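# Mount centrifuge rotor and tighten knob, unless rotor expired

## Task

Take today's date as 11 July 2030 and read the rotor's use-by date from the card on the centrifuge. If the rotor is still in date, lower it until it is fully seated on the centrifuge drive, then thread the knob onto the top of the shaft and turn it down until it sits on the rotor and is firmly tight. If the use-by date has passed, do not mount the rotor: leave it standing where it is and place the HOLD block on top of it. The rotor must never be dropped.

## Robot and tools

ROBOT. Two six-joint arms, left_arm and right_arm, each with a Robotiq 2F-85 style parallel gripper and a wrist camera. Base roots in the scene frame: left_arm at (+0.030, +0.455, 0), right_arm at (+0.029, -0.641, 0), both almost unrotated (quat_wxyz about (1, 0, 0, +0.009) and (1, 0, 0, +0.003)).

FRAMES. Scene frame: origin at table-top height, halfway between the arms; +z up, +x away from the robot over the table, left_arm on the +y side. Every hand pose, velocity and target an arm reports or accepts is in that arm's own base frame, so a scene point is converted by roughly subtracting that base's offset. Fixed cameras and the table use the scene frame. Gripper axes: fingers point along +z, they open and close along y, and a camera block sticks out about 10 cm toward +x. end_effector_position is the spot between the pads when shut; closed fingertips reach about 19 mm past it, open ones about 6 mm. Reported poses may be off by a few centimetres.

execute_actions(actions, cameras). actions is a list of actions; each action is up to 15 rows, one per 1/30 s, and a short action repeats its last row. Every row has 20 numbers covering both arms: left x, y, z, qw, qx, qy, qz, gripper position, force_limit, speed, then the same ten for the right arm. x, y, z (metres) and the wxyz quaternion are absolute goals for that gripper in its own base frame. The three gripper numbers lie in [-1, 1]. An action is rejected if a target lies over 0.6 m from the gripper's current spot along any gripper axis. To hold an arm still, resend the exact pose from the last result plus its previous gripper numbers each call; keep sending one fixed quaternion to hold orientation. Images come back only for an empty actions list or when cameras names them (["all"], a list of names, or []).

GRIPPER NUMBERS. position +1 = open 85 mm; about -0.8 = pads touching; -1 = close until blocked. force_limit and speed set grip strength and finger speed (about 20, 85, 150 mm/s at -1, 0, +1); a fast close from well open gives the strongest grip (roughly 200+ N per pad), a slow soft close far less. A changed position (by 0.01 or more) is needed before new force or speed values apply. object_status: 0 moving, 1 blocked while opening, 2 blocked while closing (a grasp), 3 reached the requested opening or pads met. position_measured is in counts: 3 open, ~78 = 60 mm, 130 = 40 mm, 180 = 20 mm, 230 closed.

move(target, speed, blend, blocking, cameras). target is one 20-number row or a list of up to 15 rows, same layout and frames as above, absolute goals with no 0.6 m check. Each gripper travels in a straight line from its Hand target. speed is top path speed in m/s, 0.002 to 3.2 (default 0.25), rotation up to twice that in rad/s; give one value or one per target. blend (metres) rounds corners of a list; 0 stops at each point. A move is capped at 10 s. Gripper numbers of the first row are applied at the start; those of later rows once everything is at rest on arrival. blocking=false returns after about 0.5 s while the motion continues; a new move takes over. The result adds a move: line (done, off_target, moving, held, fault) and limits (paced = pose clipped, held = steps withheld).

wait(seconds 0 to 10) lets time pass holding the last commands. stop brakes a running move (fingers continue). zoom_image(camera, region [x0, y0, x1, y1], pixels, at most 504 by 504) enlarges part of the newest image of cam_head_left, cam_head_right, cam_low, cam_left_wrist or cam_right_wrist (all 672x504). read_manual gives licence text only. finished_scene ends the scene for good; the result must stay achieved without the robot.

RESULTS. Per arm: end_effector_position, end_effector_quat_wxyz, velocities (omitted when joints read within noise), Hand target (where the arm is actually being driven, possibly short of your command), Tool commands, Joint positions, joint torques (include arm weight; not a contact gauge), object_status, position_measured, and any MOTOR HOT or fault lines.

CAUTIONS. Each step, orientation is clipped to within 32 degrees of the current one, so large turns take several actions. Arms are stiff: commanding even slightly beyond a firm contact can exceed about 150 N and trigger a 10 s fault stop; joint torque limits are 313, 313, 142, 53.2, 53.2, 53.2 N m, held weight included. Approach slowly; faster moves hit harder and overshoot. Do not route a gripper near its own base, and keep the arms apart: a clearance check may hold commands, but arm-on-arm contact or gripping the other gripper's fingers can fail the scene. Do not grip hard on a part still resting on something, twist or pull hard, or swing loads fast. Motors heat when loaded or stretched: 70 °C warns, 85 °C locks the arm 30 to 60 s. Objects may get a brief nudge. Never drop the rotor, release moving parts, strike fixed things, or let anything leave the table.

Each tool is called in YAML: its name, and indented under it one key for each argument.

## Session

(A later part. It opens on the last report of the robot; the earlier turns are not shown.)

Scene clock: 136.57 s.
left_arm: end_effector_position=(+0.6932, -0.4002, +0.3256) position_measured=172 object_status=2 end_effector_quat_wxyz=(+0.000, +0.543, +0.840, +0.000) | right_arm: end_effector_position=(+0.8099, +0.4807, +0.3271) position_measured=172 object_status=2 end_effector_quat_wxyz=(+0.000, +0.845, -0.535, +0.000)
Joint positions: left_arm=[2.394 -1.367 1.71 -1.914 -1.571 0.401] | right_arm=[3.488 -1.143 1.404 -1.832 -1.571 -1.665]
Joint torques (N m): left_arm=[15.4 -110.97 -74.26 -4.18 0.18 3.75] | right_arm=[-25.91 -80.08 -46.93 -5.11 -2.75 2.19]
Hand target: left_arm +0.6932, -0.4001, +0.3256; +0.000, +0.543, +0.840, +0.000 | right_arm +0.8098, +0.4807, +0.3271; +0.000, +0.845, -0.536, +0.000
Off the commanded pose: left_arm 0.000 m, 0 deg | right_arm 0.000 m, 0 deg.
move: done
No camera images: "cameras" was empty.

move:
  target: [0.695122, -0.399297, 0.3256, 0, 0.550335, 0.834944, 0, -1, 0.1, -1, 0.807932, 0.479736, 0.3271, 0, -0.839809, 0.542881, 0, -1, 0.1, -1]
  speed: 0.006
  cameras: []

move:
  target: [0.697087, -0.398483, 0.3256, 0, 0.557600, 0.830109, 0, -1, 0.1, -1, 0.806014, 0.478808, 0.3271, 0, -0.835040, 0.550189, 0, -1, 0.1, -1]
  speed: 0.006
  cameras: ["cam_head_left", "cam_head_right"]

Scene clock: 138.63 s.
left_arm: end_effector_position=(+0.6951, -0.3993, +0.3256) position_measured=172 object_status=2 end_effector_quat_wxyz=(+0.000, +0.550, +0.835, +0.000) | right_arm: end_effector_position=(+0.8079, +0.4797, +0.3271) position_measured=172 object_status=2 end_effector_quat_wxyz=(+0.000, +0.840, -0.543, +0.000)
Joint positions: left_arm=[2.397 -1.365 1.707 -1.913 -1.571 0.421] | right_arm=[3.487 -1.146 1.409 -1.834 -1.571 -1.648]
Joint torques (N m): left_arm=[16.37 -110.44 -73.46 -3.52 0.25 3.68] | right_arm=[-30.04 -81.31 -46.12 -5.22 -3.48 2.64]
Hand target: left_arm +0.6951, -0.3993, +0.3256; +0.000, +0.550, +0.835, +0.000 | right_arm +0.8079, +0.4797, +0.3271; +0.000, +0.840, -0.543, +0.000
Off the commanded pose: left_arm 0.000 m, 0 deg | right_arm 0.000 m, 0 deg.
move: done
No camera images: "cameras" was empty.

Scene clock: 140.30 s.
left_arm: end_effector_position=(+0.6971, -0.3985, +0.3256) position_measured=172 object_status=2 end_effector_quat_wxyz=(+0.000, +0.558, +0.830, +0.000) | right_arm: end_effector_position=(+0.8060, +0.4788, +0.3271) position_measured=172 object_status=2 end_effector_quat_wxyz=(+0.000, +0.835, -0.550, +0.000)
Joint positions: left_arm=[2.399 -1.363 1.705 -1.913 -1.571 0.441] | right_arm=[3.487 -1.15 1.414 -1.836 -1.571 -1.631]
Joint torques (N m): left_arm=[17.23 -109.89 -72.68 -3.54 0.65 3.83] | right_arm=[-32.96 -79.44 -46.78 -5.44 -3.91 2.55]
Hand target: left_arm +0.6971, -0.3985, +0.3256; +0.000, +0.558, +0.830, +0.000 | right_arm +0.8060, +0.4788, +0.3271; +0.000, +0.835, -0.550, +0.000
Off the commanded pose: left_arm 0.000 m, 0 deg | right_arm 0.000 m, 0 deg.
move: done
Images, in order (width x height): cam_head_left 672x504, cam_head_right 672x504.

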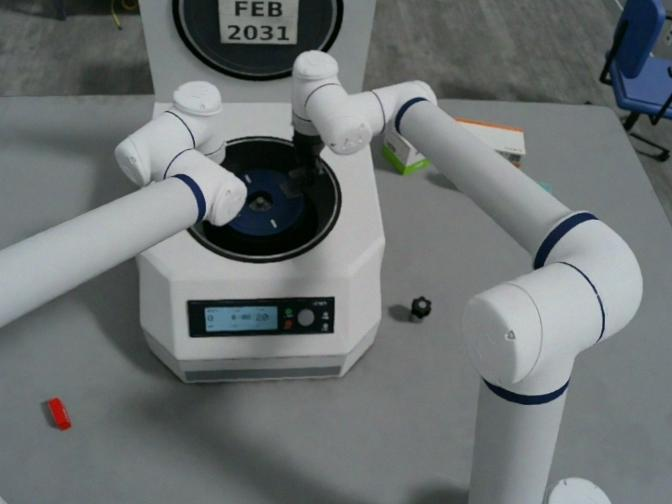

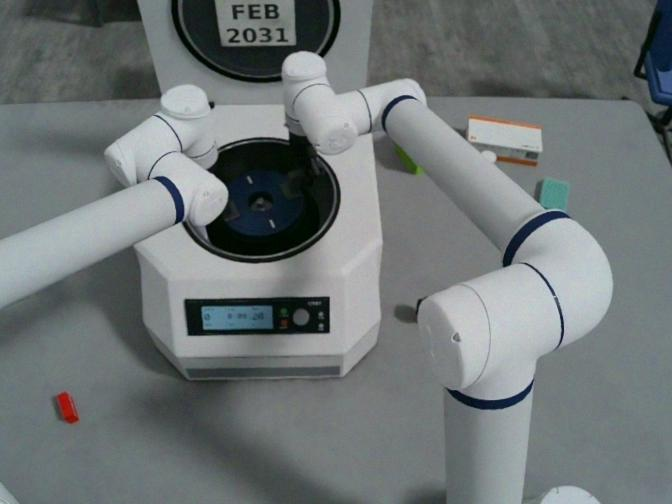

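move:
  target:
    - [0.697087, -0.398483, 0.3400, 0, 0.557600, 0.830109, 0, -1, 0.1, -1, 0.806014, 0.478808, 0.3415, 0, -0.835040, 0.550189, 0, -1, 0.1, -1]
    - [0.685523, -0.403870, 0.3400, 0, 0.513391, 0.858154, 0, -1, 0.1, -1, 0.817265, 0.484867, 0.3415, 0, -0.862690, 0.505732, 0, -1, 0.1, -1]
  speed: 0.03
  cameras: ["cam_head_left", "cam_head_right"]

Scene clock: 144.03 s.
left_arm: end_effector_position=(+0.6855, -0.4039, +0.3400) position_measured=172 object_status=2 end_effector_quat_wxyz=(+0.000, +0.513, +0.858, +0.000) | right_arm: end_effector_position=(+0.8172, +0.4848, +0.3415) position_measured=172 object_status=2 end_effector_quat_wxyz=(+0.000, +0.863, -0.506, +0.000)
Joint positions: left_arm=[2.384 -1.382 1.701 -1.89 -1.571 0.321] | right_arm=[3.489 -1.135 1.367 -1.803 -1.571 -1.733]
Joint torques (N m): left_arm=[-11.35 -183.86 -66.37 -12.17 -0.05 -1.66] | right_arm=[4.72 -74.67 -71.2 -3.27 0.26 -3.6]
Hand target: left_arm +0.6855, -0.4039, +0.3400; +0.000, +0.513, +0.858, +0.000 | right_arm +0.8173, +0.4849, +0.3415; +0.000, +0.863, -0.506, +0.000
Off the commanded pose: left_arm 0.000 m, 0 deg | right_arm 0.000 m, 0 deg.
move: done
Images, in order (width x height): cam_head_left 672x504, cam_head_right 672x504.

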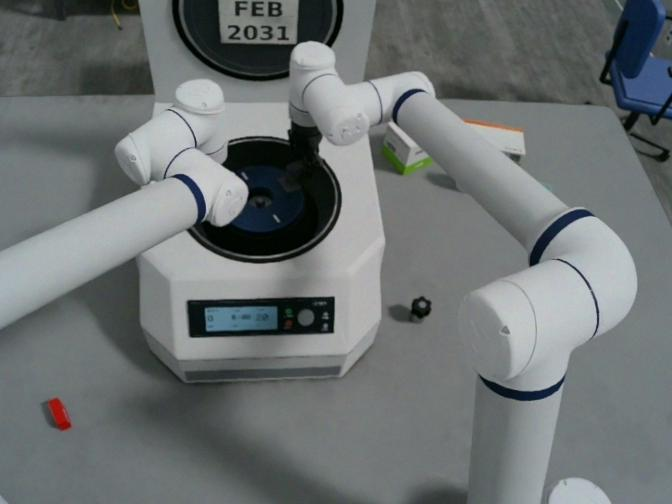

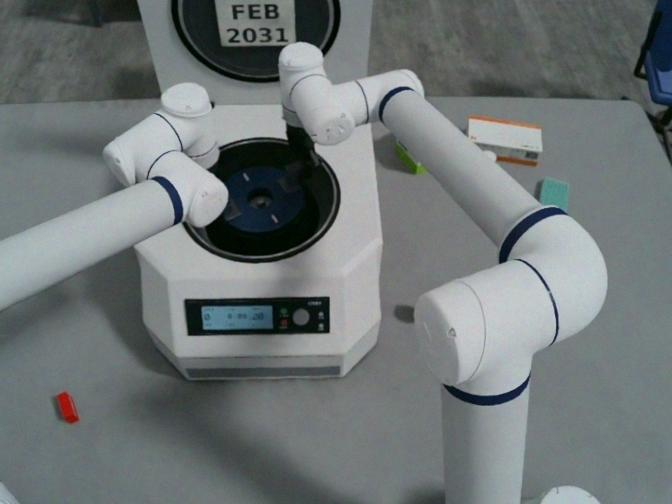

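move:
  target: [0.685523, -0.403870, 0.3360, 0, 0.513391, 0.858154, 0, -1, 0.1, -1, 0.817265, 0.484867, 0.3375, 0, -0.862690, 0.505732, 0, -1, 0.1, -1]
  speed: 0.004
  cameras: []

Scene clock: 145.37 s.
left_arm: end_effector_position=(+0.6855, -0.4039, +0.3361) position_measured=172 object_status=2 end_effector_quat_wxyz=(+0.000, +0.513, +0.858, +0.000) | right_arm: end_effector_position=(+0.8173, +0.4849, +0.3376) position_measured=172 object_status=2 end_effector_quat_wxyz=(+0.000, +0.863, -0.506, +0.000)
Joint positions: left_arm=[2.384 -1.38 1.706 -1.897 -1.571 0.321] | right_arm=[3.489 -1.133 1.371 -1.809 -1.571 -1.734]
Joint torques (N m): left_arm=[-11.92 -135.81 -67.01 -12.95 1.8 -1.7] | right_arm=[3.98 -73.49 -56.44 -6.24 0.21 -3.58]
Hand target: left_arm +0.6855, -0.4039, +0.3360; +0.000, +0.513, +0.858, +0.000 | right_arm +0.8173, +0.4849, +0.3375; +0.000, +0.863, -0.506, +0.000
Off the commanded pose: left_arm 0.000 m, 0 deg | right_arm 0.000 m, 0 deg.
move: done
No camera images: "cameras" was empty.

move:
  target: [0.685523, -0.403870, 0.3340, 0, 0.513391, 0.858154, 0, -1, 0.1, -1, 0.817265, 0.484867, 0.3355, 0, -0.862690, 0.505732, 0, -1, 0.1, -1]
  speed: 0.003
  cameras: []

move:
  target: [0.685523, -0.403870, 0.3330, 0, 0.513391, 0.858154, 0, -1, 0.1, -1, 0.817265, 0.484867, 0.3345, 0, -0.862690, 0.505732, 0, -1, 0.1, -1]
  speed: 0.003
  cameras: []

Scene clock: 146.40 s.
left_arm: end_effector_position=(+0.6855, -0.4039, +0.3340) position_measured=172 object_status=2 end_effector_quat_wxyz=(+0.000, +0.513, +0.858, +0.000) | right_arm: end_effector_position=(+0.8173, +0.4849, +0.3355) position_measured=172 object_status=2 end_effector_quat_wxyz=(+0.000, +0.863, -0.506, +0.000)
Joint positions: left_arm=[2.384 -1.379 1.709 -1.901 -1.571 0.321] | right_arm=[3.489 -1.132 1.374 -1.812 -1.571 -1.734]
Joint torques (N m): left_arm=[-11.48 -136.95 -66.41 -12.62 1.63 -1.61] | right_arm=[5.01 -74.89 -56.1 -5.87 0.41 -3.63]
Hand target: left_arm +0.6855, -0.4039, +0.3340; +0.000, +0.513, +0.858, +0.000 | right_arm +0.8173, +0.4849, +0.3355; +0.000, +0.863, -0.506, +0.000
Off the commanded pose: left_arm 0.000 m, 0 deg | right_arm 0.000 m, 0 deg.
move: done
No camera images: "cameras" was empty.

Scene clock: 147.10 s.
left_arm: end_effector_position=(+0.6855, -0.4039, +0.3330) position_measured=172 object_status=2 end_effector_quat_wxyz=(+0.000, +0.513, +0.858, +0.000) | right_arm: end_effector_position=(+0.8173, +0.4849, +0.3345) position_measured=172 object_status=2 end_effector_quat_wxyz=(+0.000, +0.863, -0.506, +0.000)
Joint positions: left_arm=[2.384 -1.378 1.71 -1.902 -1.571 0.321] | right_arm=[3.489 -1.132 1.375 -1.814 -1.571 -1.734]
Joint torques (N m): left_arm=[-11.58 -136.94 -66.51 -12.72 1.64 -1.5] | right_arm=[2.89 -77.45 -56.48 -5.66 0.58 -3.8]
Hand target: left_arm +0.6855, -0.4039, +0.3330; +0.000, +0.513, +0.858, +0.000 | right_arm +0.8173, +0.4849, +0.3345; +0.000, +0.863, -0.506, +0.000
Off the commanded pose: left_arm 0.000 m, 0 deg | right_arm 0.000 m, 0 deg.
move: done
No camera images: "cameras" was empty.

move:
  target: [0.685523, -0.403870, 0.3315, 0, 0.513391, 0.858154, 0, -1, 0.1, -1, 0.817265, 0.484867, 0.3330, 0, -0.862690, 0.505732, 0, -1, 0.1, -1]
  speed: 0.003
  cameras: []

move:
  target: [0.685523, -0.403870, 0.3302, 0, 0.513391, 0.858154, 0, -1, 0.1, -1, 0.817265, 0.484867, 0.3317, 0, -0.862690, 0.505732, 0, -1, 0.1, -1]
  speed: 0.003
  cameras: []

move:
  target: [0.685523, -0.403870, 0.3289, 0, 0.513391, 0.858154, 0, -1, 0.1, -1, 0.817265, 0.484867, 0.3304, 0, -0.862690, 0.505732, 0, -1, 0.1, -1]
  speed: 0.003
  cameras: []

Scene clock: 148.00 s.
left_arm: end_effector_position=(+0.6855, -0.4039, +0.3315) position_measured=172 object_status=2 end_effector_quat_wxyz=(+0.000, +0.513, +0.858, +0.000) | right_arm: end_effector_position=(+0.8173, +0.4849, +0.3330) position_measured=172 object_status=2 end_effector_quat_wxyz=(+0.000, +0.863, -0.506, +0.000)
Joint positions: left_arm=[2.384 -1.377 1.712 -1.905 -1.571 0.321] | right_arm=[3.489 -1.131 1.377 -1.816 -1.571 -1.734]
Joint torques (N m): left_arm=[-11.54 -137.2 -66.24 -12.66 1.42 -1.62] | right_arm=[4.35 -74.98 -56.25 -6.11 0.87 -3.71]
Hand target: left_arm +0.6855, -0.4039, +0.3315; +0.000, +0.513, +0.858, +0.000 | right_arm +0.8173, +0.4849, +0.3330; +0.000, +0.863, -0.506, +0.000
Off the commanded pose: left_arm 0.000 m, 0 deg | right_arm 0.000 m, 0 deg.
move: done
No camera images: "cameras" was empty.

Scene clock: 148.70 s.
left_arm: end_effector_position=(+0.6855, -0.4039, +0.3304) position_measured=172 object_status=2 end_effector_quat_wxyz=(+0.000, +0.513, +0.858, +0.000) | right_arm: end_effector_position=(+0.8173, +0.4849, +0.3319) position_measured=172 object_status=2 end_effector_quat_wxyz=(+0.000, +0.863, -0.506, +0.000)
Joint positions: left_arm=[2.384 -1.377 1.713 -1.907 -1.571 0.321] | right_arm=[3.489 -1.131 1.378 -1.819 -1.571 -1.734]
Joint torques (N m): left_arm=[-12.98 -103.87 -53.46 -12.92 1.35 -1.54] | right_arm=[3.81 -62.11 -45.85 -5.14 0.42 -3.57]
Hand target: left_arm +0.6855, -0.4039, +0.3302; +0.000, +0.513, +0.858, +0.000 | right_arm +0.8173, +0.4849, +0.3317; +0.000, +0.863, -0.506, +0.000
Off the commanded pose: left_arm 0.000 m, 0 deg | right_arm 0.000 m, 0 deg.
move: done
No camera images: "cameras" was empty.

Scene clock: 149.40 s.
left_arm: end_effector_position=(+0.6856, -0.4039, +0.3292) position_measured=172 object_status=2 end_effector_quat_wxyz=(+0.000, +0.513, +0.858, +0.000) | right_arm: end_effector_position=(+0.8173, +0.4849, +0.3307) position_measured=172 object_status=2 end_effector_quat_wxyz=(+0.000, +0.863, -0.506, +0.000)
Joint positions: left_arm=[2.384 -1.376 1.715 -1.91 -1.571 0.321] | right_arm=[3.489 -1.13 1.38 -1.821 -1.571 -1.734]
Joint torques (N m): left_arm=[-11.66 -19.29 -18.49 -10.1 1.15 -1.48] | right_arm=[6.82 -24.16 -17.4 -2.76 0.04 -3.53]
Hand target: left_arm +0.6855, -0.4039, +0.3289; +0.000, +0.513, +0.858, +0.000 | right_arm +0.8173, +0.4849, +0.3304; +0.000, +0.863, -0.506, +0.000
Off the commanded pose: left_arm 0.000 m, 0 deg | right_arm 0.000 m, 0 deg.
move: done
No camera images: "cameras" was empty.

move:
  target:
    - [0.685523, -0.403870, 0.3325, 0, 0.513391, 0.858154, 0, -1, 0.1, -1, 0.817265, 0.484867, 0.3340, 0, -0.862690, 0.505732, 0, -1, 0.1, -1]
    - [0.697087, -0.398483, 0.3325, 0, 0.557600, 0.830109, 0, -1, 0.1, -1, 0.806014, 0.478808, 0.3340, 0, -0.835040, 0.550189, 0, -1, 0.1, -1]
  speed: [0.01, 0.03]
  cameras: ["cam_left_wrist", "cam_right_wrist", "cam_head_left"]

Scene clock: 152.40 s.
left_arm: end_effector_position=(+0.6971, -0.3985, +0.3325) position_measured=172 object_status=2 end_effector_quat_wxyz=(+0.000, +0.558, +0.830, +0.000) | right_arm: end_effector_position=(+0.8060, +0.4788, +0.3340) position_measured=172 object_status=2 end_effector_quat_wxyz=(+0.000, +0.835, -0.550, +0.000)
Joint positions: left_arm=[2.399 -1.366 1.696 -1.901 -1.571 0.441] | right_arm=[3.487 -1.152 1.406 -1.824 -1.571 -1.631]
Joint torques (N m): left_arm=[19.71 -137.07 -81.77 -3 0.17 3.76] | right_arm=[-26.88 -95.18 -58.04 -5.93 -1.36 3.02]
Hand target: left_arm +0.6971, -0.3985, +0.3325; +0.000, +0.558, +0.830, +0.000 | right_arm +0.8060, +0.4788, +0.3340; +0.000, +0.835, -0.550, +0.000
Off the commanded pose: left_arm 0.000 m, 0 deg | right_arm 0.000 m, 0 deg.
move: done
camera_calibration:
cam_left_wrist: T_world_to_cam=[[0.924129, 0.381615, -0.0188445, -0.473873], [0.364728, -0.866392, 0.341085, -0.69622], [0.113837, -0.32208, -0.939843, 0.230422], [0, 0, 0, 1]] pos_world=[0.665621, -0.348148, 0.445101]
cam_right_wrist: T_world_to_cam=[[-0.9237, -0.383115, 0.00120065, 0.937484], [-0.36108, 0.871612, 0.331533, -0.215605], [-0.128062, 0.305803, -0.943443, 0.398232], [0, 0, 0, 1]] pos_world=[0.839102, 0.425308, 0.446064]
Images, in order (width x height): cam_head_left 672x504, cam_left_wrist 672x504, cam_right_wrist 672x504.

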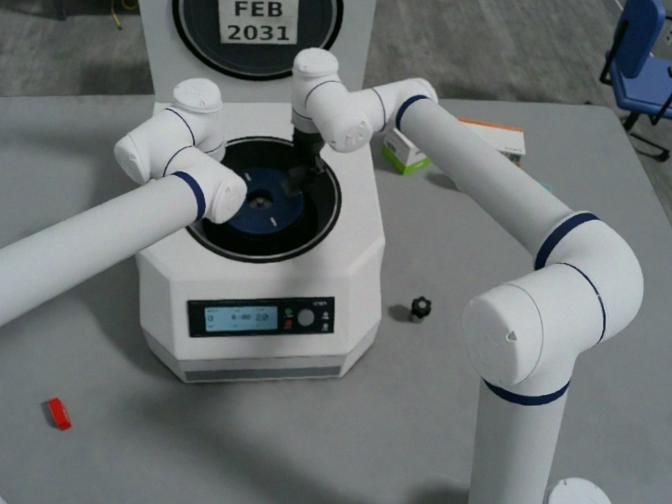

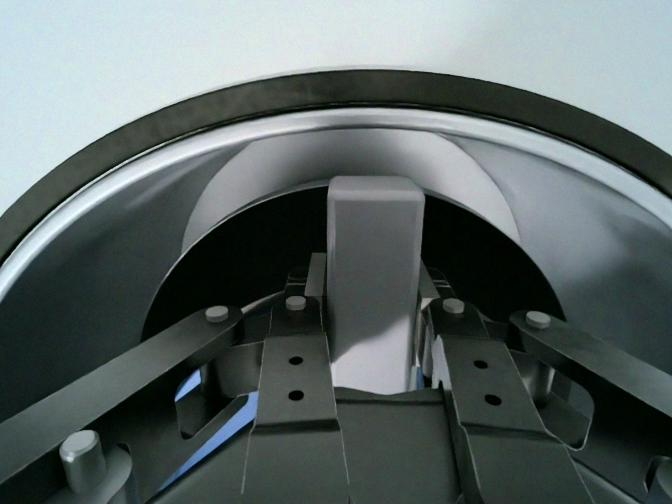

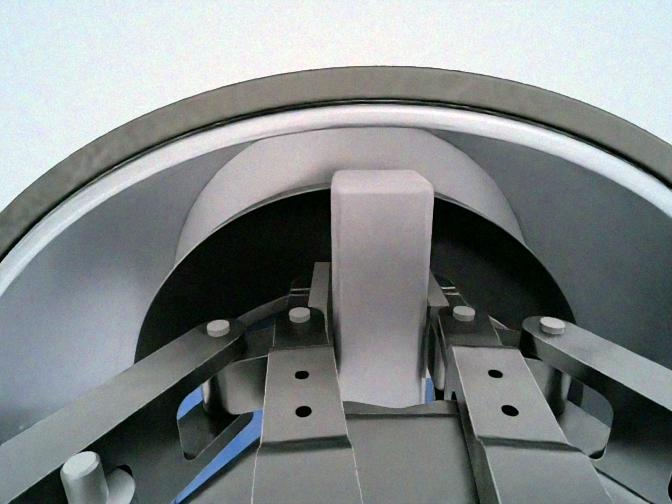

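move:
  target: [0.696102, -0.398885, 0.3315, 0, 0.553973, 0.832534, 0, -1, 0.1, -1, 0.806976, 0.479268, 0.3330, 0, -0.837432, 0.546540, 0, -1, 0.1, -1]
  speed: 0.006
  cameras: []

move:
  target: [0.696102, -0.398885, 0.3303, 0, 0.553973, 0.832534, 0, -1, 0.1, -1, 0.806976, 0.479268, 0.3318, 0, -0.837432, 0.546540, 0, -1, 0.1, -1]
  speed: 0.003
  cameras: []

Scene clock: 153.70 s.
left_arm: end_effector_position=(+0.6961, -0.3989, +0.3315) position_measured=172 object_status=2 end_effector_quat_wxyz=(+0.000, +0.554, +0.832, +0.000) | right_arm: end_effector_position=(+0.8070, +0.4792, +0.3330) position_measured=172 object_status=2 end_effector_quat_wxyz=(+0.000, +0.837, -0.547, +0.000)
Joint positions: left_arm=[2.398 -1.367 1.699 -1.903 -1.571 0.431] | right_arm=[3.487 -1.15 1.405 -1.825 -1.571 -1.639]
Joint torques (N m): left_arm=[-7.47 -183.83 -61.58 -10.17 2.19 -1.13] | right_arm=[-8.5 -75.71 -73.76 -6.09 -4.88 -3.92]
Hand target: left_arm +0.6961, -0.3989, +0.3315; +0.000, +0.554, +0.833, +0.000 | right_arm +0.8070, +0.4793, +0.3330; +0.000, +0.837, -0.547, +0.000
Off the commanded pose: left_arm 0.000 m, 0 deg | right_arm 0.000 m, 0 deg.
move: done
No camera images: "cameras" was empty.

Scene clock: 154.40 s.
left_arm: end_effector_position=(+0.6961, -0.3989, +0.3303) position_measured=172 object_status=2 end_effector_quat_wxyz=(+0.000, +0.554, +0.833, +0.000) | right_arm: end_effector_position=(+0.8070, +0.4793, +0.3318) position_measured=172 object_status=2 end_effector_quat_wxyz=(+0.000, +0.837, -0.547, +0.000)
Joint positions: left_arm=[2.398 -1.366 1.7 -1.905 -1.571 0.431] | right_arm=[3.487 -1.15 1.406 -1.827 -1.571 -1.639]
Joint torques (N m): left_arm=[-6.72 -137.8 -61.06 -10.3 2.2 -1.48] | right_arm=[-6.95 -75.21 -57.2 -5.92 -4.89 -3.48]
Hand target: left_arm +0.6961, -0.3989, +0.3303; +0.000, +0.554, +0.833, +0.000 | right_arm +0.8070, +0.4793, +0.3318; +0.000, +0.837, -0.547, +0.000
Off the commanded pose: left_arm 0.000 m, 0 deg | right_arm 0.000 m, 0 deg.
move: done
No camera images: "cameras" was empty.

move:
  target: [0.696102, -0.398885, 0.3294, 0, 0.553973, 0.832534, 0, -1, 0.1, -1, 0.806976, 0.479268, 0.3309, 0, -0.837432, 0.546540, 0, -1, 0.1, -1]
  speed: 0.003
  cameras: []

Scene clock: 155.20 s.
left_arm: end_effector_position=(+0.6961, -0.3989, +0.3294) position_measured=172 object_status=2 end_effector_quat_wxyz=(+0.000, +0.554, +0.833, +0.000) | right_arm: end_effector_position=(+0.8070, +0.4793, +0.3309) position_measured=172 object_status=2 end_effector_quat_wxyz=(+0.000, +0.837, -0.547, +0.000)
Joint positions: left_arm=[2.398 -1.366 1.701 -1.906 -1.571 0.431] | right_arm=[3.487 -1.149 1.407 -1.829 -1.571 -1.639]
Joint torques (N m): left_arm=[-4.09 -137.62 -62.04 -10.3 2.25 -1.8] | right_arm=[-5.95 -75.94 -57.49 -5.88 -5.23 -3.61]
Hand target: left_arm +0.6961, -0.3989, +0.3294; +0.000, +0.554, +0.833, +0.000 | right_arm +0.8070, +0.4793, +0.3309; +0.000, +0.837, -0.547, +0.000
Off the commanded pose: left_arm 0.000 m, 0 deg | right_arm 0.000 m, 0 deg.
move: done
No camera images: "cameras" was empty.

move:
  target: [0.696102, -0.398885, 0.3284, 0, 0.553973, 0.832534, 0, -1, 0.1, -1, 0.806976, 0.479268, 0.3299, 0, -0.837432, 0.546540, 0, -1, 0.1, -1]
  speed: 0.003
  cameras: []

move:
  target: [0.696102, -0.398885, 0.3275, 0, 0.553973, 0.832534, 0, -1, 0.1, -1, 0.806976, 0.479268, 0.3290, 0, -0.837432, 0.546540, 0, -1, 0.1, -1]
  speed: 0.003
  cameras: []

move:
  target: [0.696102, -0.398885, 0.3267, 0, 0.553973, 0.832534, 0, -1, 0.1, -1, 0.806976, 0.479268, 0.3282, 0, -0.837432, 0.546540, 0, -1, 0.1, -1]
  speed: 0.003
  cameras: []

Scene clock: 156.13 s.
left_arm: end_effector_position=(+0.6961, -0.3989, +0.3284) position_measured=172 object_status=2 end_effector_quat_wxyz=(+0.000, +0.554, +0.833, +0.000) | right_arm: end_effector_position=(+0.8070, +0.4793, +0.3299) position_measured=172 object_status=2 end_effector_quat_wxyz=(+0.000, +0.837, -0.547, +0.000)
Joint positions: left_arm=[2.398 -1.365 1.702 -1.908 -1.571 0.431] | right_arm=[3.487 -1.149 1.409 -1.83 -1.571 -1.639]
Joint torques (N m): left_arm=[-1.88 -138.06 -61.89 -10.22 2.14 -1.57] | right_arm=[-4.92 -75.46 -57.16 -6.24 -4.72 -3.33]
Hand target: left_arm +0.6961, -0.3989, +0.3284; +0.000, +0.554, +0.833, +0.000 | right_arm +0.8070, +0.4793, +0.3299; +0.000, +0.837, -0.547, +0.000
Off the commanded pose: left_arm 0.000 m, 0 deg | right_arm 0.000 m, 0 deg.
move: done
No camera images: "cameras" was empty.

Scene clock: 156.83 s.
left_arm: end_effector_position=(+0.6961, -0.3989, +0.3275) position_measured=172 object_status=2 end_effector_quat_wxyz=(+0.000, +0.554, +0.833, +0.000) | right_arm: end_effector_position=(+0.8070, +0.4793, +0.3290) position_measured=172 object_status=2 end_effector_quat_wxyz=(+0.000, +0.837, -0.547, +0.000)
Joint positions: left_arm=[2.398 -1.365 1.703 -1.91 -1.571 0.431] | right_arm=[3.487 -1.149 1.41 -1.832 -1.571 -1.639]
Joint torques (N m): left_arm=[-0.5 -138.81 -61.4 -10.12 1.91 -1.72] | right_arm=[-6.74 -76.17 -56.97 -6.51 -4.94 -3.49]
Hand target: left_arm +0.6961, -0.3989, +0.3275; +0.000, +0.554, +0.833, +0.000 | right_arm +0.8070, +0.4793, +0.3290; +0.000, +0.837, -0.547, +0.000
Off the commanded pose: left_arm 0.000 m, 0 deg | right_arm 0.000 m, 0 deg.
move: done
No camera images: "cameras" was empty.

Scene clock: 157.53 s.
left_arm: end_effector_position=(+0.6961, -0.3989, +0.3267) position_measured=172 object_status=2 end_effector_quat_wxyz=(+0.000, +0.554, +0.833, +0.000) | right_arm: end_effector_position=(+0.8070, +0.4793, +0.3282) position_measured=172 object_status=2 end_effector_quat_wxyz=(+0.000, +0.837, -0.547, +0.000)
Joint positions: left_arm=[2.398 -1.364 1.704 -1.911 -1.571 0.431] | right_arm=[3.487 -1.148 1.411 -1.833 -1.571 -1.639]
Joint torques (N m): left_arm=[0.59 -136.81 -61.39 -10.2 1.89 -1.45] | right_arm=[-8.6 -72.74 -56.61 -6.46 -4.96 -3.7]
Hand target: left_arm +0.6961, -0.3989, +0.3267; +0.000, +0.554, +0.833, +0.000 | right_arm +0.8070, +0.4793, +0.3282; +0.000, +0.837, -0.547, +0.000
Off the commanded pose: left_arm 0.000 m, 0 deg | right_arm 0.000 m, 0 deg.
move: done
No camera images: "cameras" was empty.

move:
  target: [0.696102, -0.398885, 0.3260, 0, 0.553973, 0.832534, 0, -1, 0.1, -1, 0.806976, 0.479268, 0.3275, 0, -0.837432, 0.546540, 0, -1, 0.1, -1]
  speed: 0.003
  cameras: []

move:
  target: [0.696102, -0.398885, 0.3254, 0, 0.553973, 0.832534, 0, -1, 0.1, -1, 0.806976, 0.479268, 0.3269, 0, -0.837432, 0.546540, 0, -1, 0.1, -1]
  speed: 0.003
  cameras: []

Scene clock: 158.37 s.
left_arm: end_effector_position=(+0.6961, -0.3989, +0.3260) position_measured=172 object_status=2 end_effector_quat_wxyz=(+0.000, +0.554, +0.833, +0.000) | right_arm: end_effector_position=(+0.8070, +0.4793, +0.3275) position_measured=172 object_status=2 end_effector_quat_wxyz=(+0.000, +0.837, -0.547, +0.000)
Joint positions: left_arm=[2.398 -1.364 1.705 -1.912 -1.571 0.431] | right_arm=[3.487 -1.148 1.411 -1.834 -1.571 -1.639]
Joint torques (N m): left_arm=[2.11 -137.86 -60.97 -10.24 1.68 -1.73] | right_arm=[-5.02 -74.97 -57.6 -5.88 -4.77 -3.84]
Hand target: left_arm +0.6961, -0.3989, +0.3260; +0.000, +0.554, +0.833, +0.000 | right_arm +0.8070, +0.4793, +0.3275; +0.000, +0.837, -0.547, +0.000
Off the commanded pose: left_arm 0.000 m, 0 deg | right_arm 0.000 m, 0 deg.
move: done
No camera images: "cameras" was empty.

Scene clock: 159.07 s.
left_arm: end_effector_position=(+0.6961, -0.3989, +0.3255) position_measured=172 object_status=2 end_effector_quat_wxyz=(+0.000, +0.554, +0.833, +0.000) | right_arm: end_effector_position=(+0.8070, +0.4793, +0.3270) position_measured=172 object_status=2 end_effector_quat_wxyz=(+0.000, +0.837, -0.547, +0.000)
Joint positions: left_arm=[2.398 -1.364 1.706 -1.913 -1.571 0.431] | right_arm=[3.487 -1.148 1.412 -1.835 -1.571 -1.639]
Joint torques (N m): left_arm=[4.33 -102.11 -50.08 -11.63 1.62 -1.38] | right_arm=[-7.8 -61.41 -46.16 -5.36 -4.47 -3.42]
Hand target: left_arm +0.6961, -0.3989, +0.3254; +0.000, +0.554, +0.833, +0.000 | right_arm +0.8070, +0.4793, +0.3269; +0.000, +0.837, -0.547, +0.000
Off the commanded pose: left_arm 0.000 m, 0 deg | right_arm 0.000 m, 0 deg.
move: done
No camera images: "cameras" was empty.

move:
  target: [0.696102, -0.398885, 0.3252, 0, 0.553973, 0.832534, 0, -1, 0.1, -1, 0.806976, 0.479268, 0.3267, 0, -0.837432, 0.546540, 0, -1, 0.1, -1]
  speed: 0.003
  cameras: []

Scene clock: 161.77 s.
left_arm: end_effector_position=(+0.6961, -0.3989, +0.3252) position_measured=172 object_status=2 end_effector_quat_wxyz=(+0.000, +0.554, +0.833, +0.000) | right_arm: end_effector_position=(+0.8070, +0.4793, +0.3267) position_measured=172 object_status=2 end_effector_quat_wxyz=(+0.000, +0.837, -0.547, +0.000)
Joint positions: left_arm=[2.398 -1.363 1.706 -1.914 -1.571 0.431] | right_arm=[3.487 -1.148 1.412 -1.836 -1.571 -1.639]
Joint torques (N m): left_arm=[9.85 -79.14 -43.58 -12.4 1.23 -0.79] | right_arm=[-13.68 -53.33 -39.6 -4.98 -5.06 -3.41]
Hand target: left_arm +0.6961, -0.3989, +0.3252; +0.000, +0.554, +0.833, +0.000 | right_arm +0.8070, +0.4793, +0.3267; +0.000, +0.837, -0.547, +0.000
Off the commanded pose: left_arm 0.000 m, 0 deg | right_arm 0.000 m, 0 deg.
move: done
No camera images: "cameras" was empty.

move:
  target: [0.696102, -0.398885, 0.3252, 0, 0.553973, 0.832534, 0, 0.15, 0.1, -1, 0.806976, 0.479268, 0.3267, 0, -0.837432, 0.546540, 0, 0.15, 0.1, -1]
  speed: 0.003
  cameras: ["cam_left_wrist", "cam_right_wrist", "cam_head_left", "cam_head_right"]

Scene clock: 163.33 s.
left_arm: end_effector_position=(+0.6961, -0.3989, +0.3252) position_measured=110 object_status=0 end_effector_quat_wxyz=(+0.000, +0.554, +0.833, +0.000) | right_arm: end_effector_position=(+0.8070, +0.4793, +0.3267) position_measured=110 object_status=0 end_effector_quat_wxyz=(+0.000, +0.837, -0.547, +0.000)
Joint positions: left_arm=[2.398 -1.363 1.706 -1.914 -1.571 0.431] | right_arm=[3.487 -1.148 1.412 -1.836 -1.571 -1.639]
Joint torques (N m): left_arm=[11.99 -133.64 -61.01 -1.29 0.98 -0.62] | right_arm=[4.8 -62.38 -51.85 -0.99 2.11 -2.94]
Hand target: left_arm +0.6961, -0.3989, +0.3252; +0.000, +0.554, +0.833, +0.000 | right_arm +0.8070, +0.4793, +0.3267; +0.000, +0.837, -0.547, +0.000
Off the commanded pose: left_arm 0.000 m, 0 deg | right_arm 0.000 m, 0 deg.
move: done
camera_calibration:
cam_left_wrist: T_world_to_cam=[[0.920816, 0.38954, -0.0188779, -0.467483], [0.372163, -0.863209, 0.341122, -0.697683], [0.116585, -0.321136, -0.93983, 0.221988], [0, 0, 0, 1]] pos_world=[0.664238, -0.348855, 0.437801]
cam_right_wrist: T_world_to_cam=[[-0.9204, -0.390975, 0.00129452, 0.939613], [-0.368466, 0.86851, 0.331548, -0.205767], [-0.130751, 0.30468, -0.943438, 0.394047], [0, 0, 0, 1]] pos_world=[0.840524, 0.426018, 0.438764]
Images, in order (width x height): cam_head_left 672x504, cam_head_right 672x504, cam_left_wrist 672x504, cam_right_wrist 672x504.

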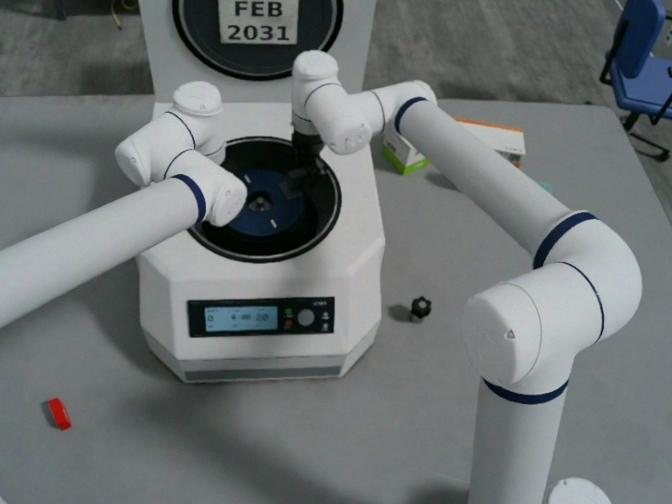

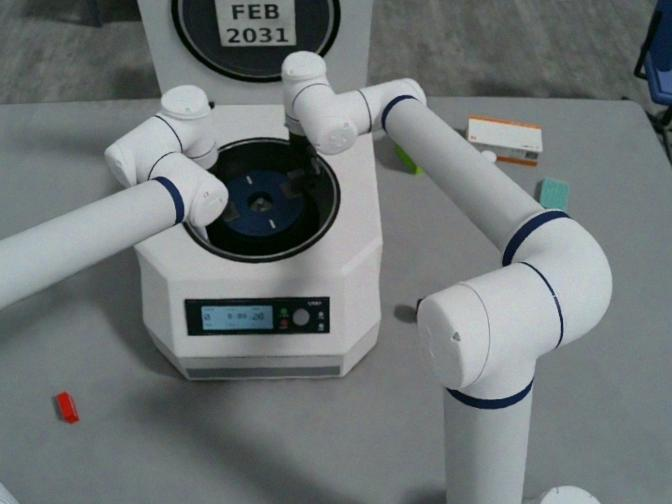

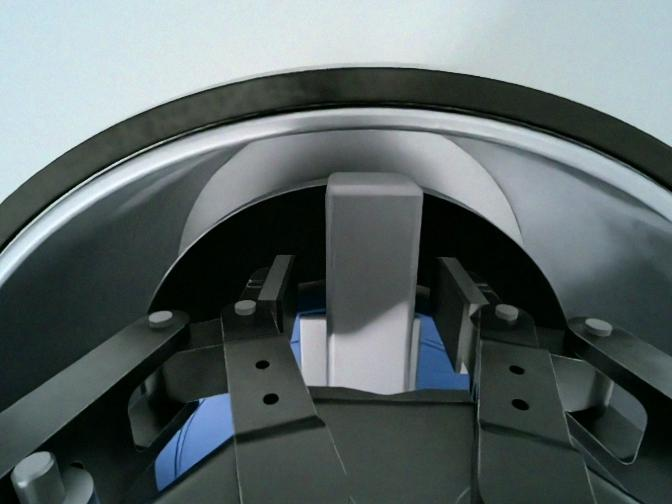

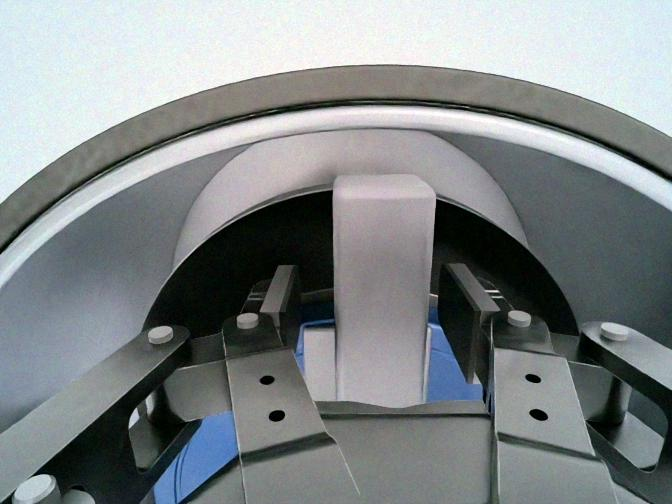

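move:
  target:
    - [0.696102, -0.398885, 0.4300, 0, 0.553973, 0.832534, 0, 0.15, 0.1, -1, 0.806976, 0.479268, 0.4150, 0, -0.837432, 0.546540, 0, 0.15, 0.1, -1]
    - [0.520, -0.220, 0.4500, 0, 0.553973, 0.832534, 0, 0.15, 0.1, -1, 0.7550, 0.5900, 0.4100, 0, -0.837432, 0.546540, 0, 0.15, 0.1, -1]
    - [0.520, -0.220, 0.4500, 0, 0.553973, 0.832534, 0, 0.15, 0.1, -1, 0.7550, 0.5900, 0.3450, 0, -0.837432, 0.546540, 0, 0.15, 0.1, -1]
  speed: [0.1, 0.2, 0.1]
  blend: [0.02, 0.01, 0]
  cameras: ["all"]

Scene clock: 169.23 s.
left_arm: end_effector_position=(+0.5200, -0.2200, +0.4500) position_measured=110 object_status=3 end_effector_quat_wxyz=(+0.000, +0.554, +0.833, +0.000) | right_arm: end_effector_position=(+0.7550, +0.5900, +0.3452) position_measured=110 object_status=3 end_effector_quat_wxyz=(+0.000, +0.837, -0.547, +0.000)
Joint positions: left_arm=[2.422 -1.817 1.925 -1.679 -1.571 0.454] | right_arm=[3.619 -1.123 1.343 -1.791 -1.571 -1.508]
Joint torques (N m): left_arm=[14.97 -71.6 -45.42 -1.37 1.32 3.37] | right_arm=[10.34 -57.34 -35.89 -3.76 -2 3.54]
Hand target: left_arm +0.5200, -0.2200, +0.4500; +0.000, +0.554, +0.833, +0.000 | right_arm +0.7550, +0.5900, +0.3450; +0.000, +0.837, -0.547, +0.000
Off the commanded pose: left_arm 0.000 m, 0 deg | right_arm 0.000 m, 0 deg.
move: done
camera_calibration:
cam_left_wrist: T_world_to_cam=[[0.920816, 0.38954, -0.0188779, -0.37266], [0.372163, -0.863209, 0.341122, -0.520289], [0.116585, -0.321136, -0.93983, 0.417261], [0, 0, 0, 1]] pos_world=[0.488138, -0.169955, 0.562601]
cam_right_wrist: T_world_to_cam=[[-0.920412, -0.390947, 0.00120755, 0.935043], [-0.368471, 0.868521, 0.331513, -0.327192], [-0.130653, 0.304684, -0.94345, 0.3709], [0, 0, 0, 1]] pos_world=[0.788524, 0.536718, 0.457264]

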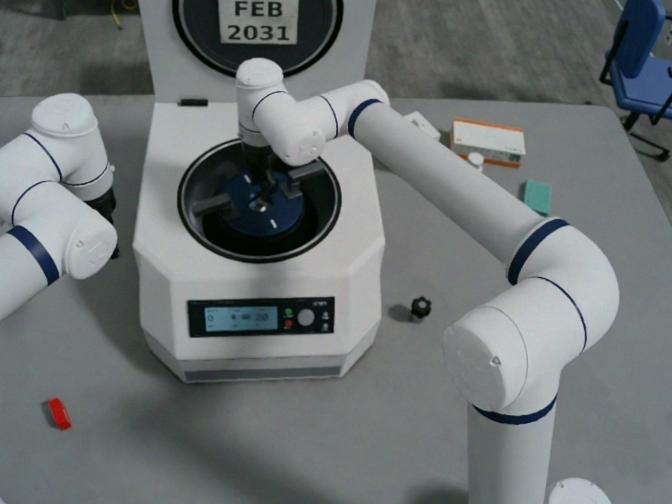

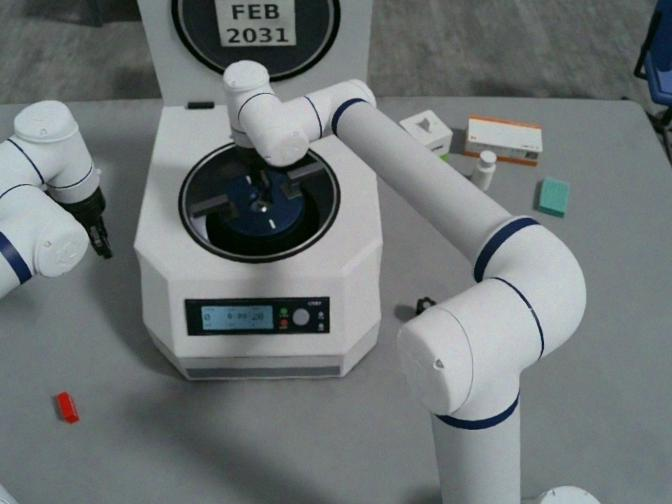

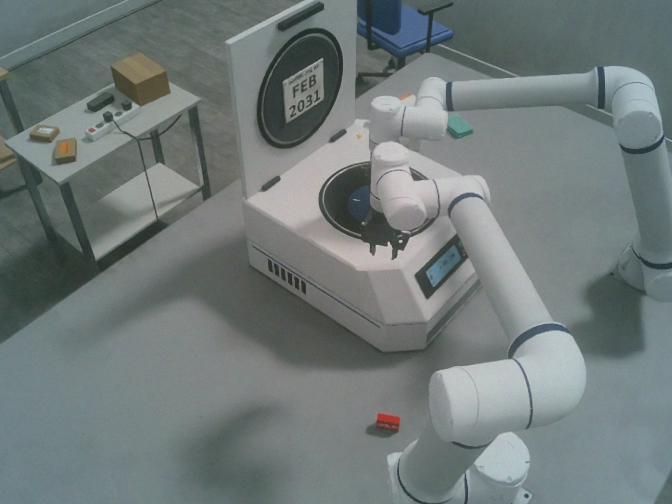

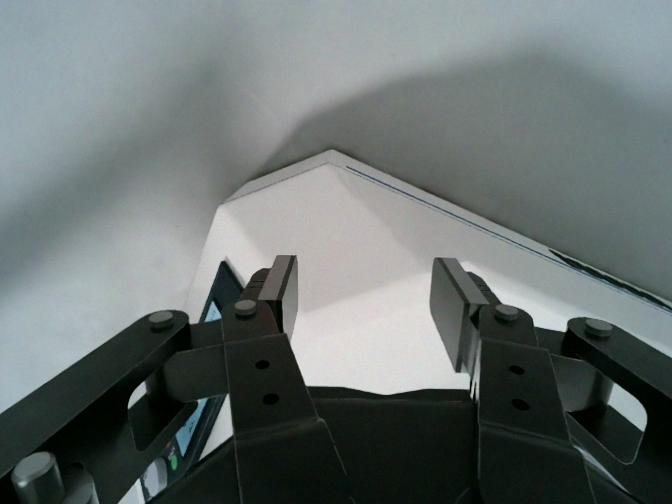

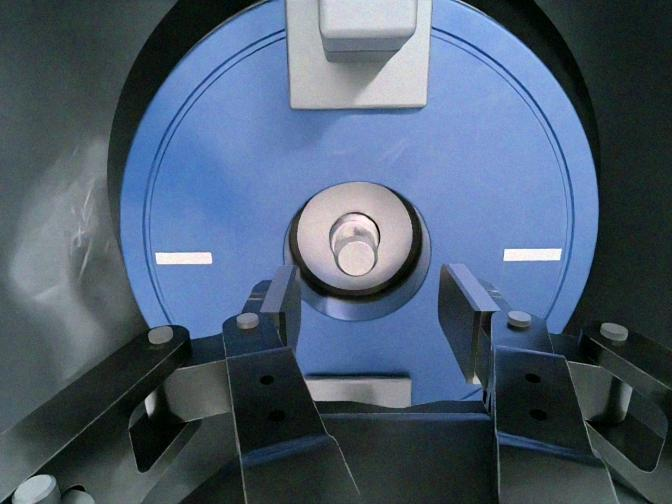

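zoom_image:
  camera: "cam_right_wrist"
  region: [270, 160, 450, 340]

zoom_image:
  camera: "cam_right_wrist"
  region: [110, 0, 610, 420]

Scaled by 2.800.

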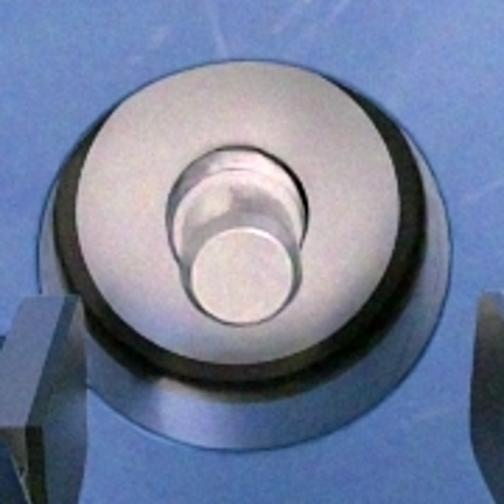

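Scaled by 1.008.

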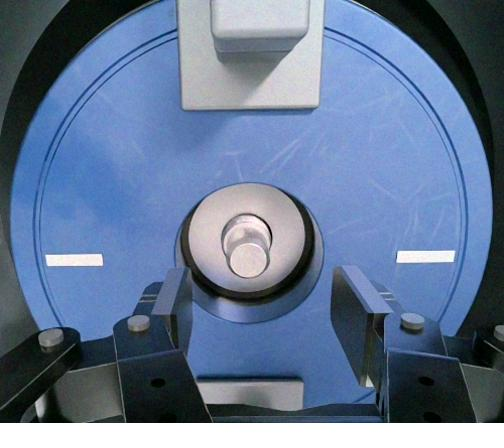

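move:
  target: [0.520, -0.220, 0.4500, 0, 0.553973, 0.832534, 0, 0.15, 0.1, -1, 0.7565, 0.5907, 0.3130, 0, -0.837432, 0.546540, 0, 0.15, 0.1, -1]
  speed: 0.05
  cameras: ["cam_right_wrist"]

zoom_image:
  camera: "cam_right_wrist"
  region: [260, 220, 460, 420]

Scene clock: 173.13 s.
left_arm: end_effector_position=(+0.5200, -0.2200, +0.4500) position_measured=110 object_status=3 end_effector_quat_wxyz=(+0.000, +0.554, +0.833, +0.000) | right_arm: end_effector_position=(+0.7565, +0.5907, +0.3132) position_measured=110 object_status=3 end_effector_quat_wxyz=(+0.000, +0.837, -0.547, +0.000)
Joint positions: left_arm=[2.422 -1.817 1.925 -1.679 -1.571 0.454] | right_arm=[3.619 -1.107 1.377 -1.841 -1.571 -1.508]
Joint torques (N m): left_arm=[14.65 -70.68 -45.43 -1.49 1.43 3.19] | right_arm=[-8.73 -51.79 -38.08 -3.37 -0.93 -0.62]
Hand target: left_arm +0.5200, -0.2200, +0.4500; +0.000, +0.554, +0.833, +0.000 | right_arm +0.7565, +0.5907, +0.3130; +0.000, +0.837, -0.547, +0.000
Off the commanded pose: left_arm 0.000 m, 0 deg | right_arm 0.000 m, 0 deg.
move: done
camera_calibration:
cam_right_wrist: T_world_to_cam=[[-0.920427, -0.390913, 0.00122024, 0.936724], [-0.368435, 0.868536, 0.331513, -0.316675], [-0.130653, 0.304684, -0.94345, 0.340692], [0, 0, 0, 1]] pos_world=[0.790024, 0.537418, 0.425264]
Images, in order (width x height): cam_right_wrist 672x504.

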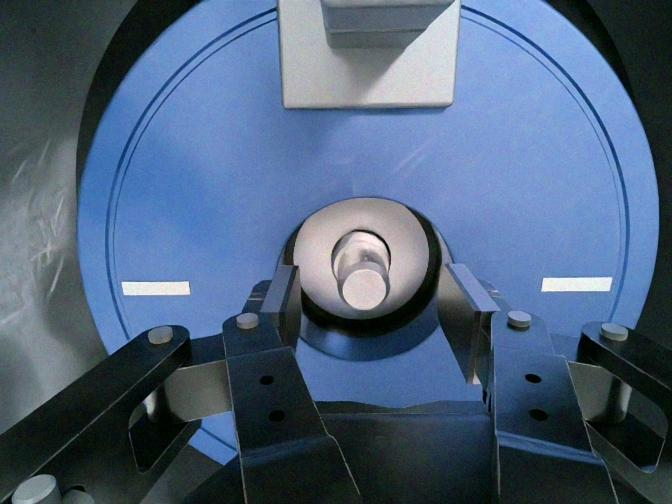

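Scaled by 2.520.

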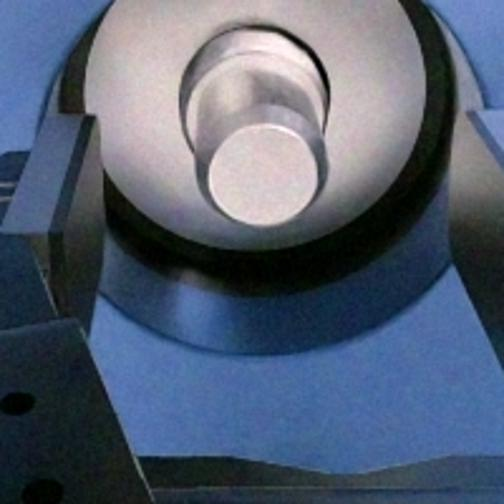

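zoom_image:
  camera: "cam_right_wrist"
  region: [110, 255, 210, 330]

zoom_image:
  camera: "cam_right_wrist"
  region: [530, 250, 630, 325]

zoom_image:
  camera: "cam_right_wrist"
  region: [314, 220, 414, 320]

Scaled by 5.040.

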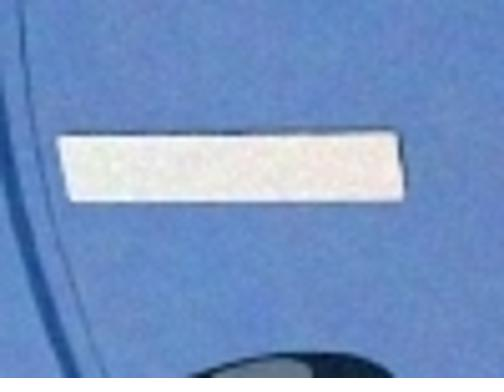

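Scaled by 5.040.

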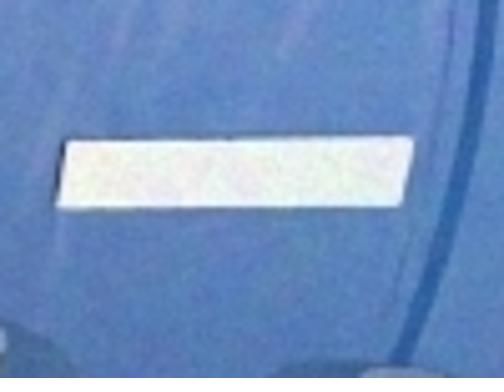

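Scaled by 5.040.

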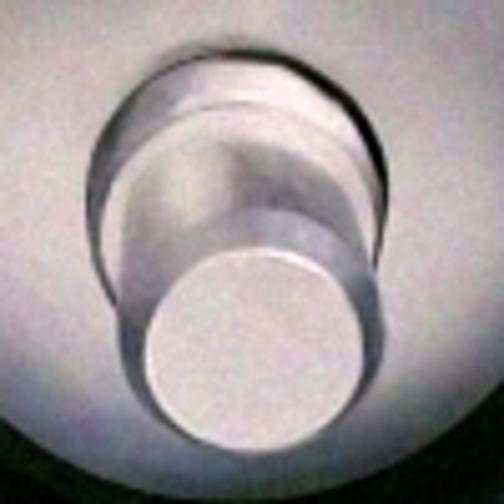

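move:
  target:
    - [0.520, -0.220, 0.4500, 0, 0.553973, 0.832534, 0, 0.15, 0.1, -1, 0.7565, 0.5907, 0.4200, 0, -0.837432, 0.546540, 0, 0.7, 0.1, -0.5]
    - [0.520, -0.220, 0.4500, 0, 0.553973, 0.832534, 0, 0.15, 0.1, -1, 0.6800, 0.4000, 0.4200, 0, 0.892035, 0.451968, 0, 0.7, 0.1, -0.5]
    - [0.520, -0.220, 0.4500, 0, 0.553973, 0.832534, 0, 0.15, 0.1, -1, 0.5900, 0.1700, 0.2400, 0, 0.101056, 0.994881, 0, 0.7, 0.1, -0.5]
  speed: [0.15, 0.6, 0.6]
  blend: [0.03, 0.03, 0]
  cameras: ["all"]

Scene clock: 182.57 s.
left_arm: end_effector_position=(+0.5200, -0.2200, +0.4500) position_measured=110 object_status=3 end_effector_quat_wxyz=(+0.000, +0.554, +0.833, +0.000) | right_arm: end_effector_position=(+0.5900, +0.1700, +0.2400) position_measured=41 object_status=3 end_effector_quat_wxyz=(+0.000, +0.101, +0.995, +0.000)
Joint positions: left_arm=[2.422 -1.817 1.925 -1.679 -1.571 0.454] | right_arm=[3.129 -1.607 2.139 -2.103 -1.571 -6.093]
Joint torques (N m): left_arm=[14.67 -70.25 -46.03 -1.64 1.18 3.1] | right_arm=[-17.29 -38.53 -33 -3.35 2.37 -4.2]
Hand target: left_arm +0.5200, -0.2200, +0.4500; +0.000, +0.554, +0.833, +0.000 | right_arm +0.5900, +0.1700, +0.2400; +0.000, +0.101, +0.995, +0.000
Off the commanded pose: left_arm 0.000 m, 0 deg | right_arm 0.000 m, 0 deg.
move: done
camera_calibration:
cam_left_wrist: T_world_to_cam=[[0.920816, 0.38954, -0.0188779, -0.37266], [0.372163, -0.863209, 0.341122, -0.520289], [0.116585, -0.321136, -0.93983, 0.417261], [0, 0, 0, 1]] pos_world=[0.488138, -0.169955, 0.562601]
cam_right_wrist: T_world_to_cam=[[0.21357, 0.976927, 0.00120742, -0.282509], [0.921597, -0.201883, 0.331516, -0.567542], [0.32411, -0.069689, -0.943449, 0.173379], [0, 0, 0, 1]] pos_world=[0.527186, 0.173496, 0.352064]

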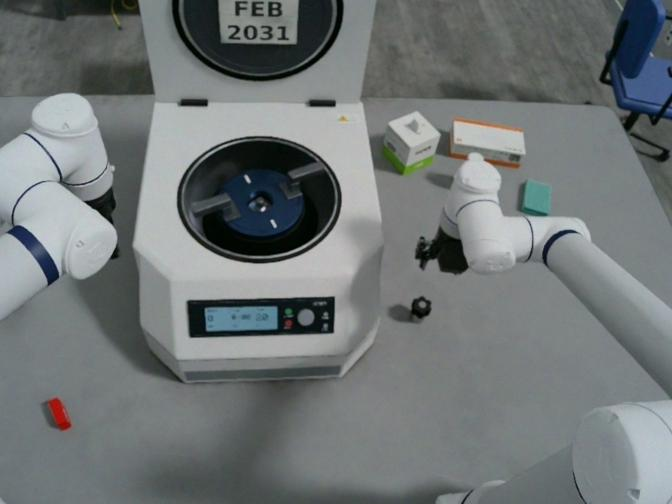

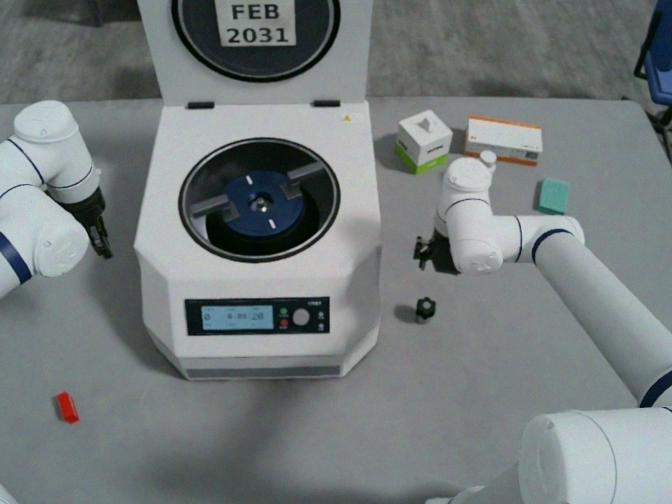

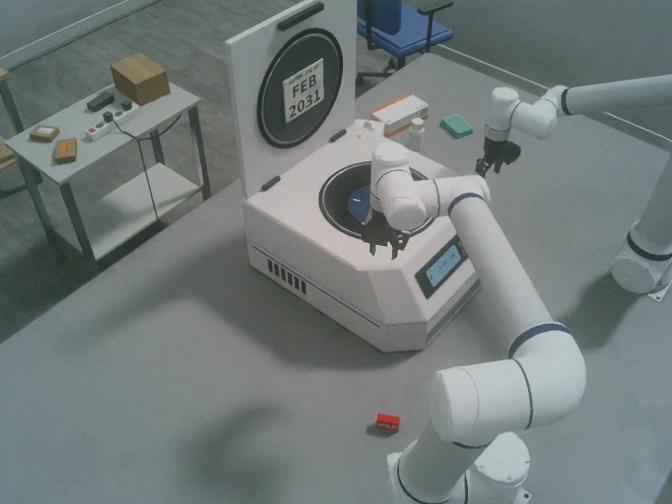

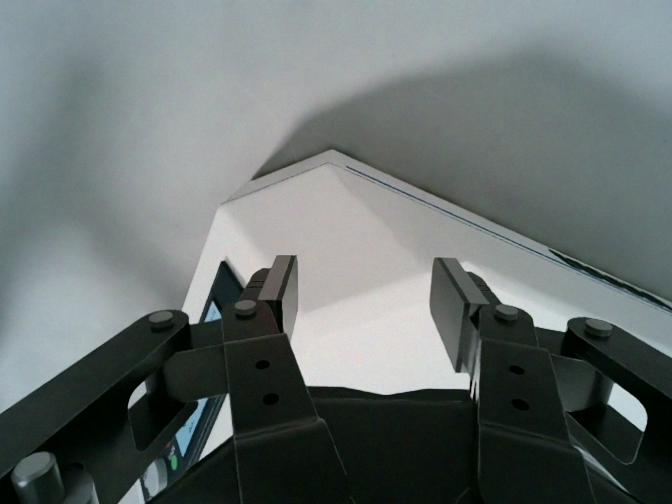

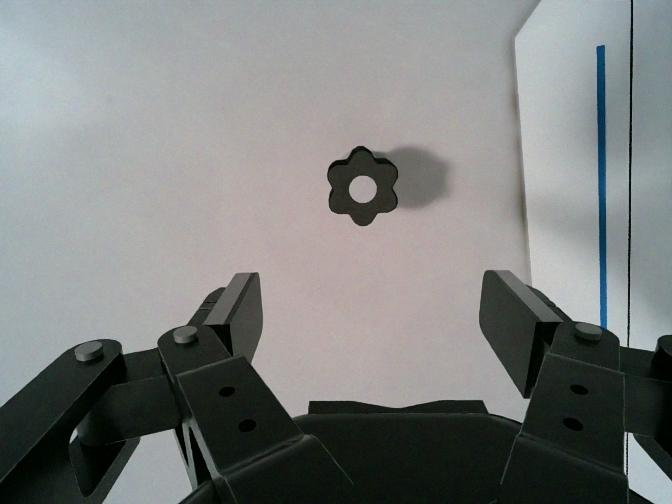

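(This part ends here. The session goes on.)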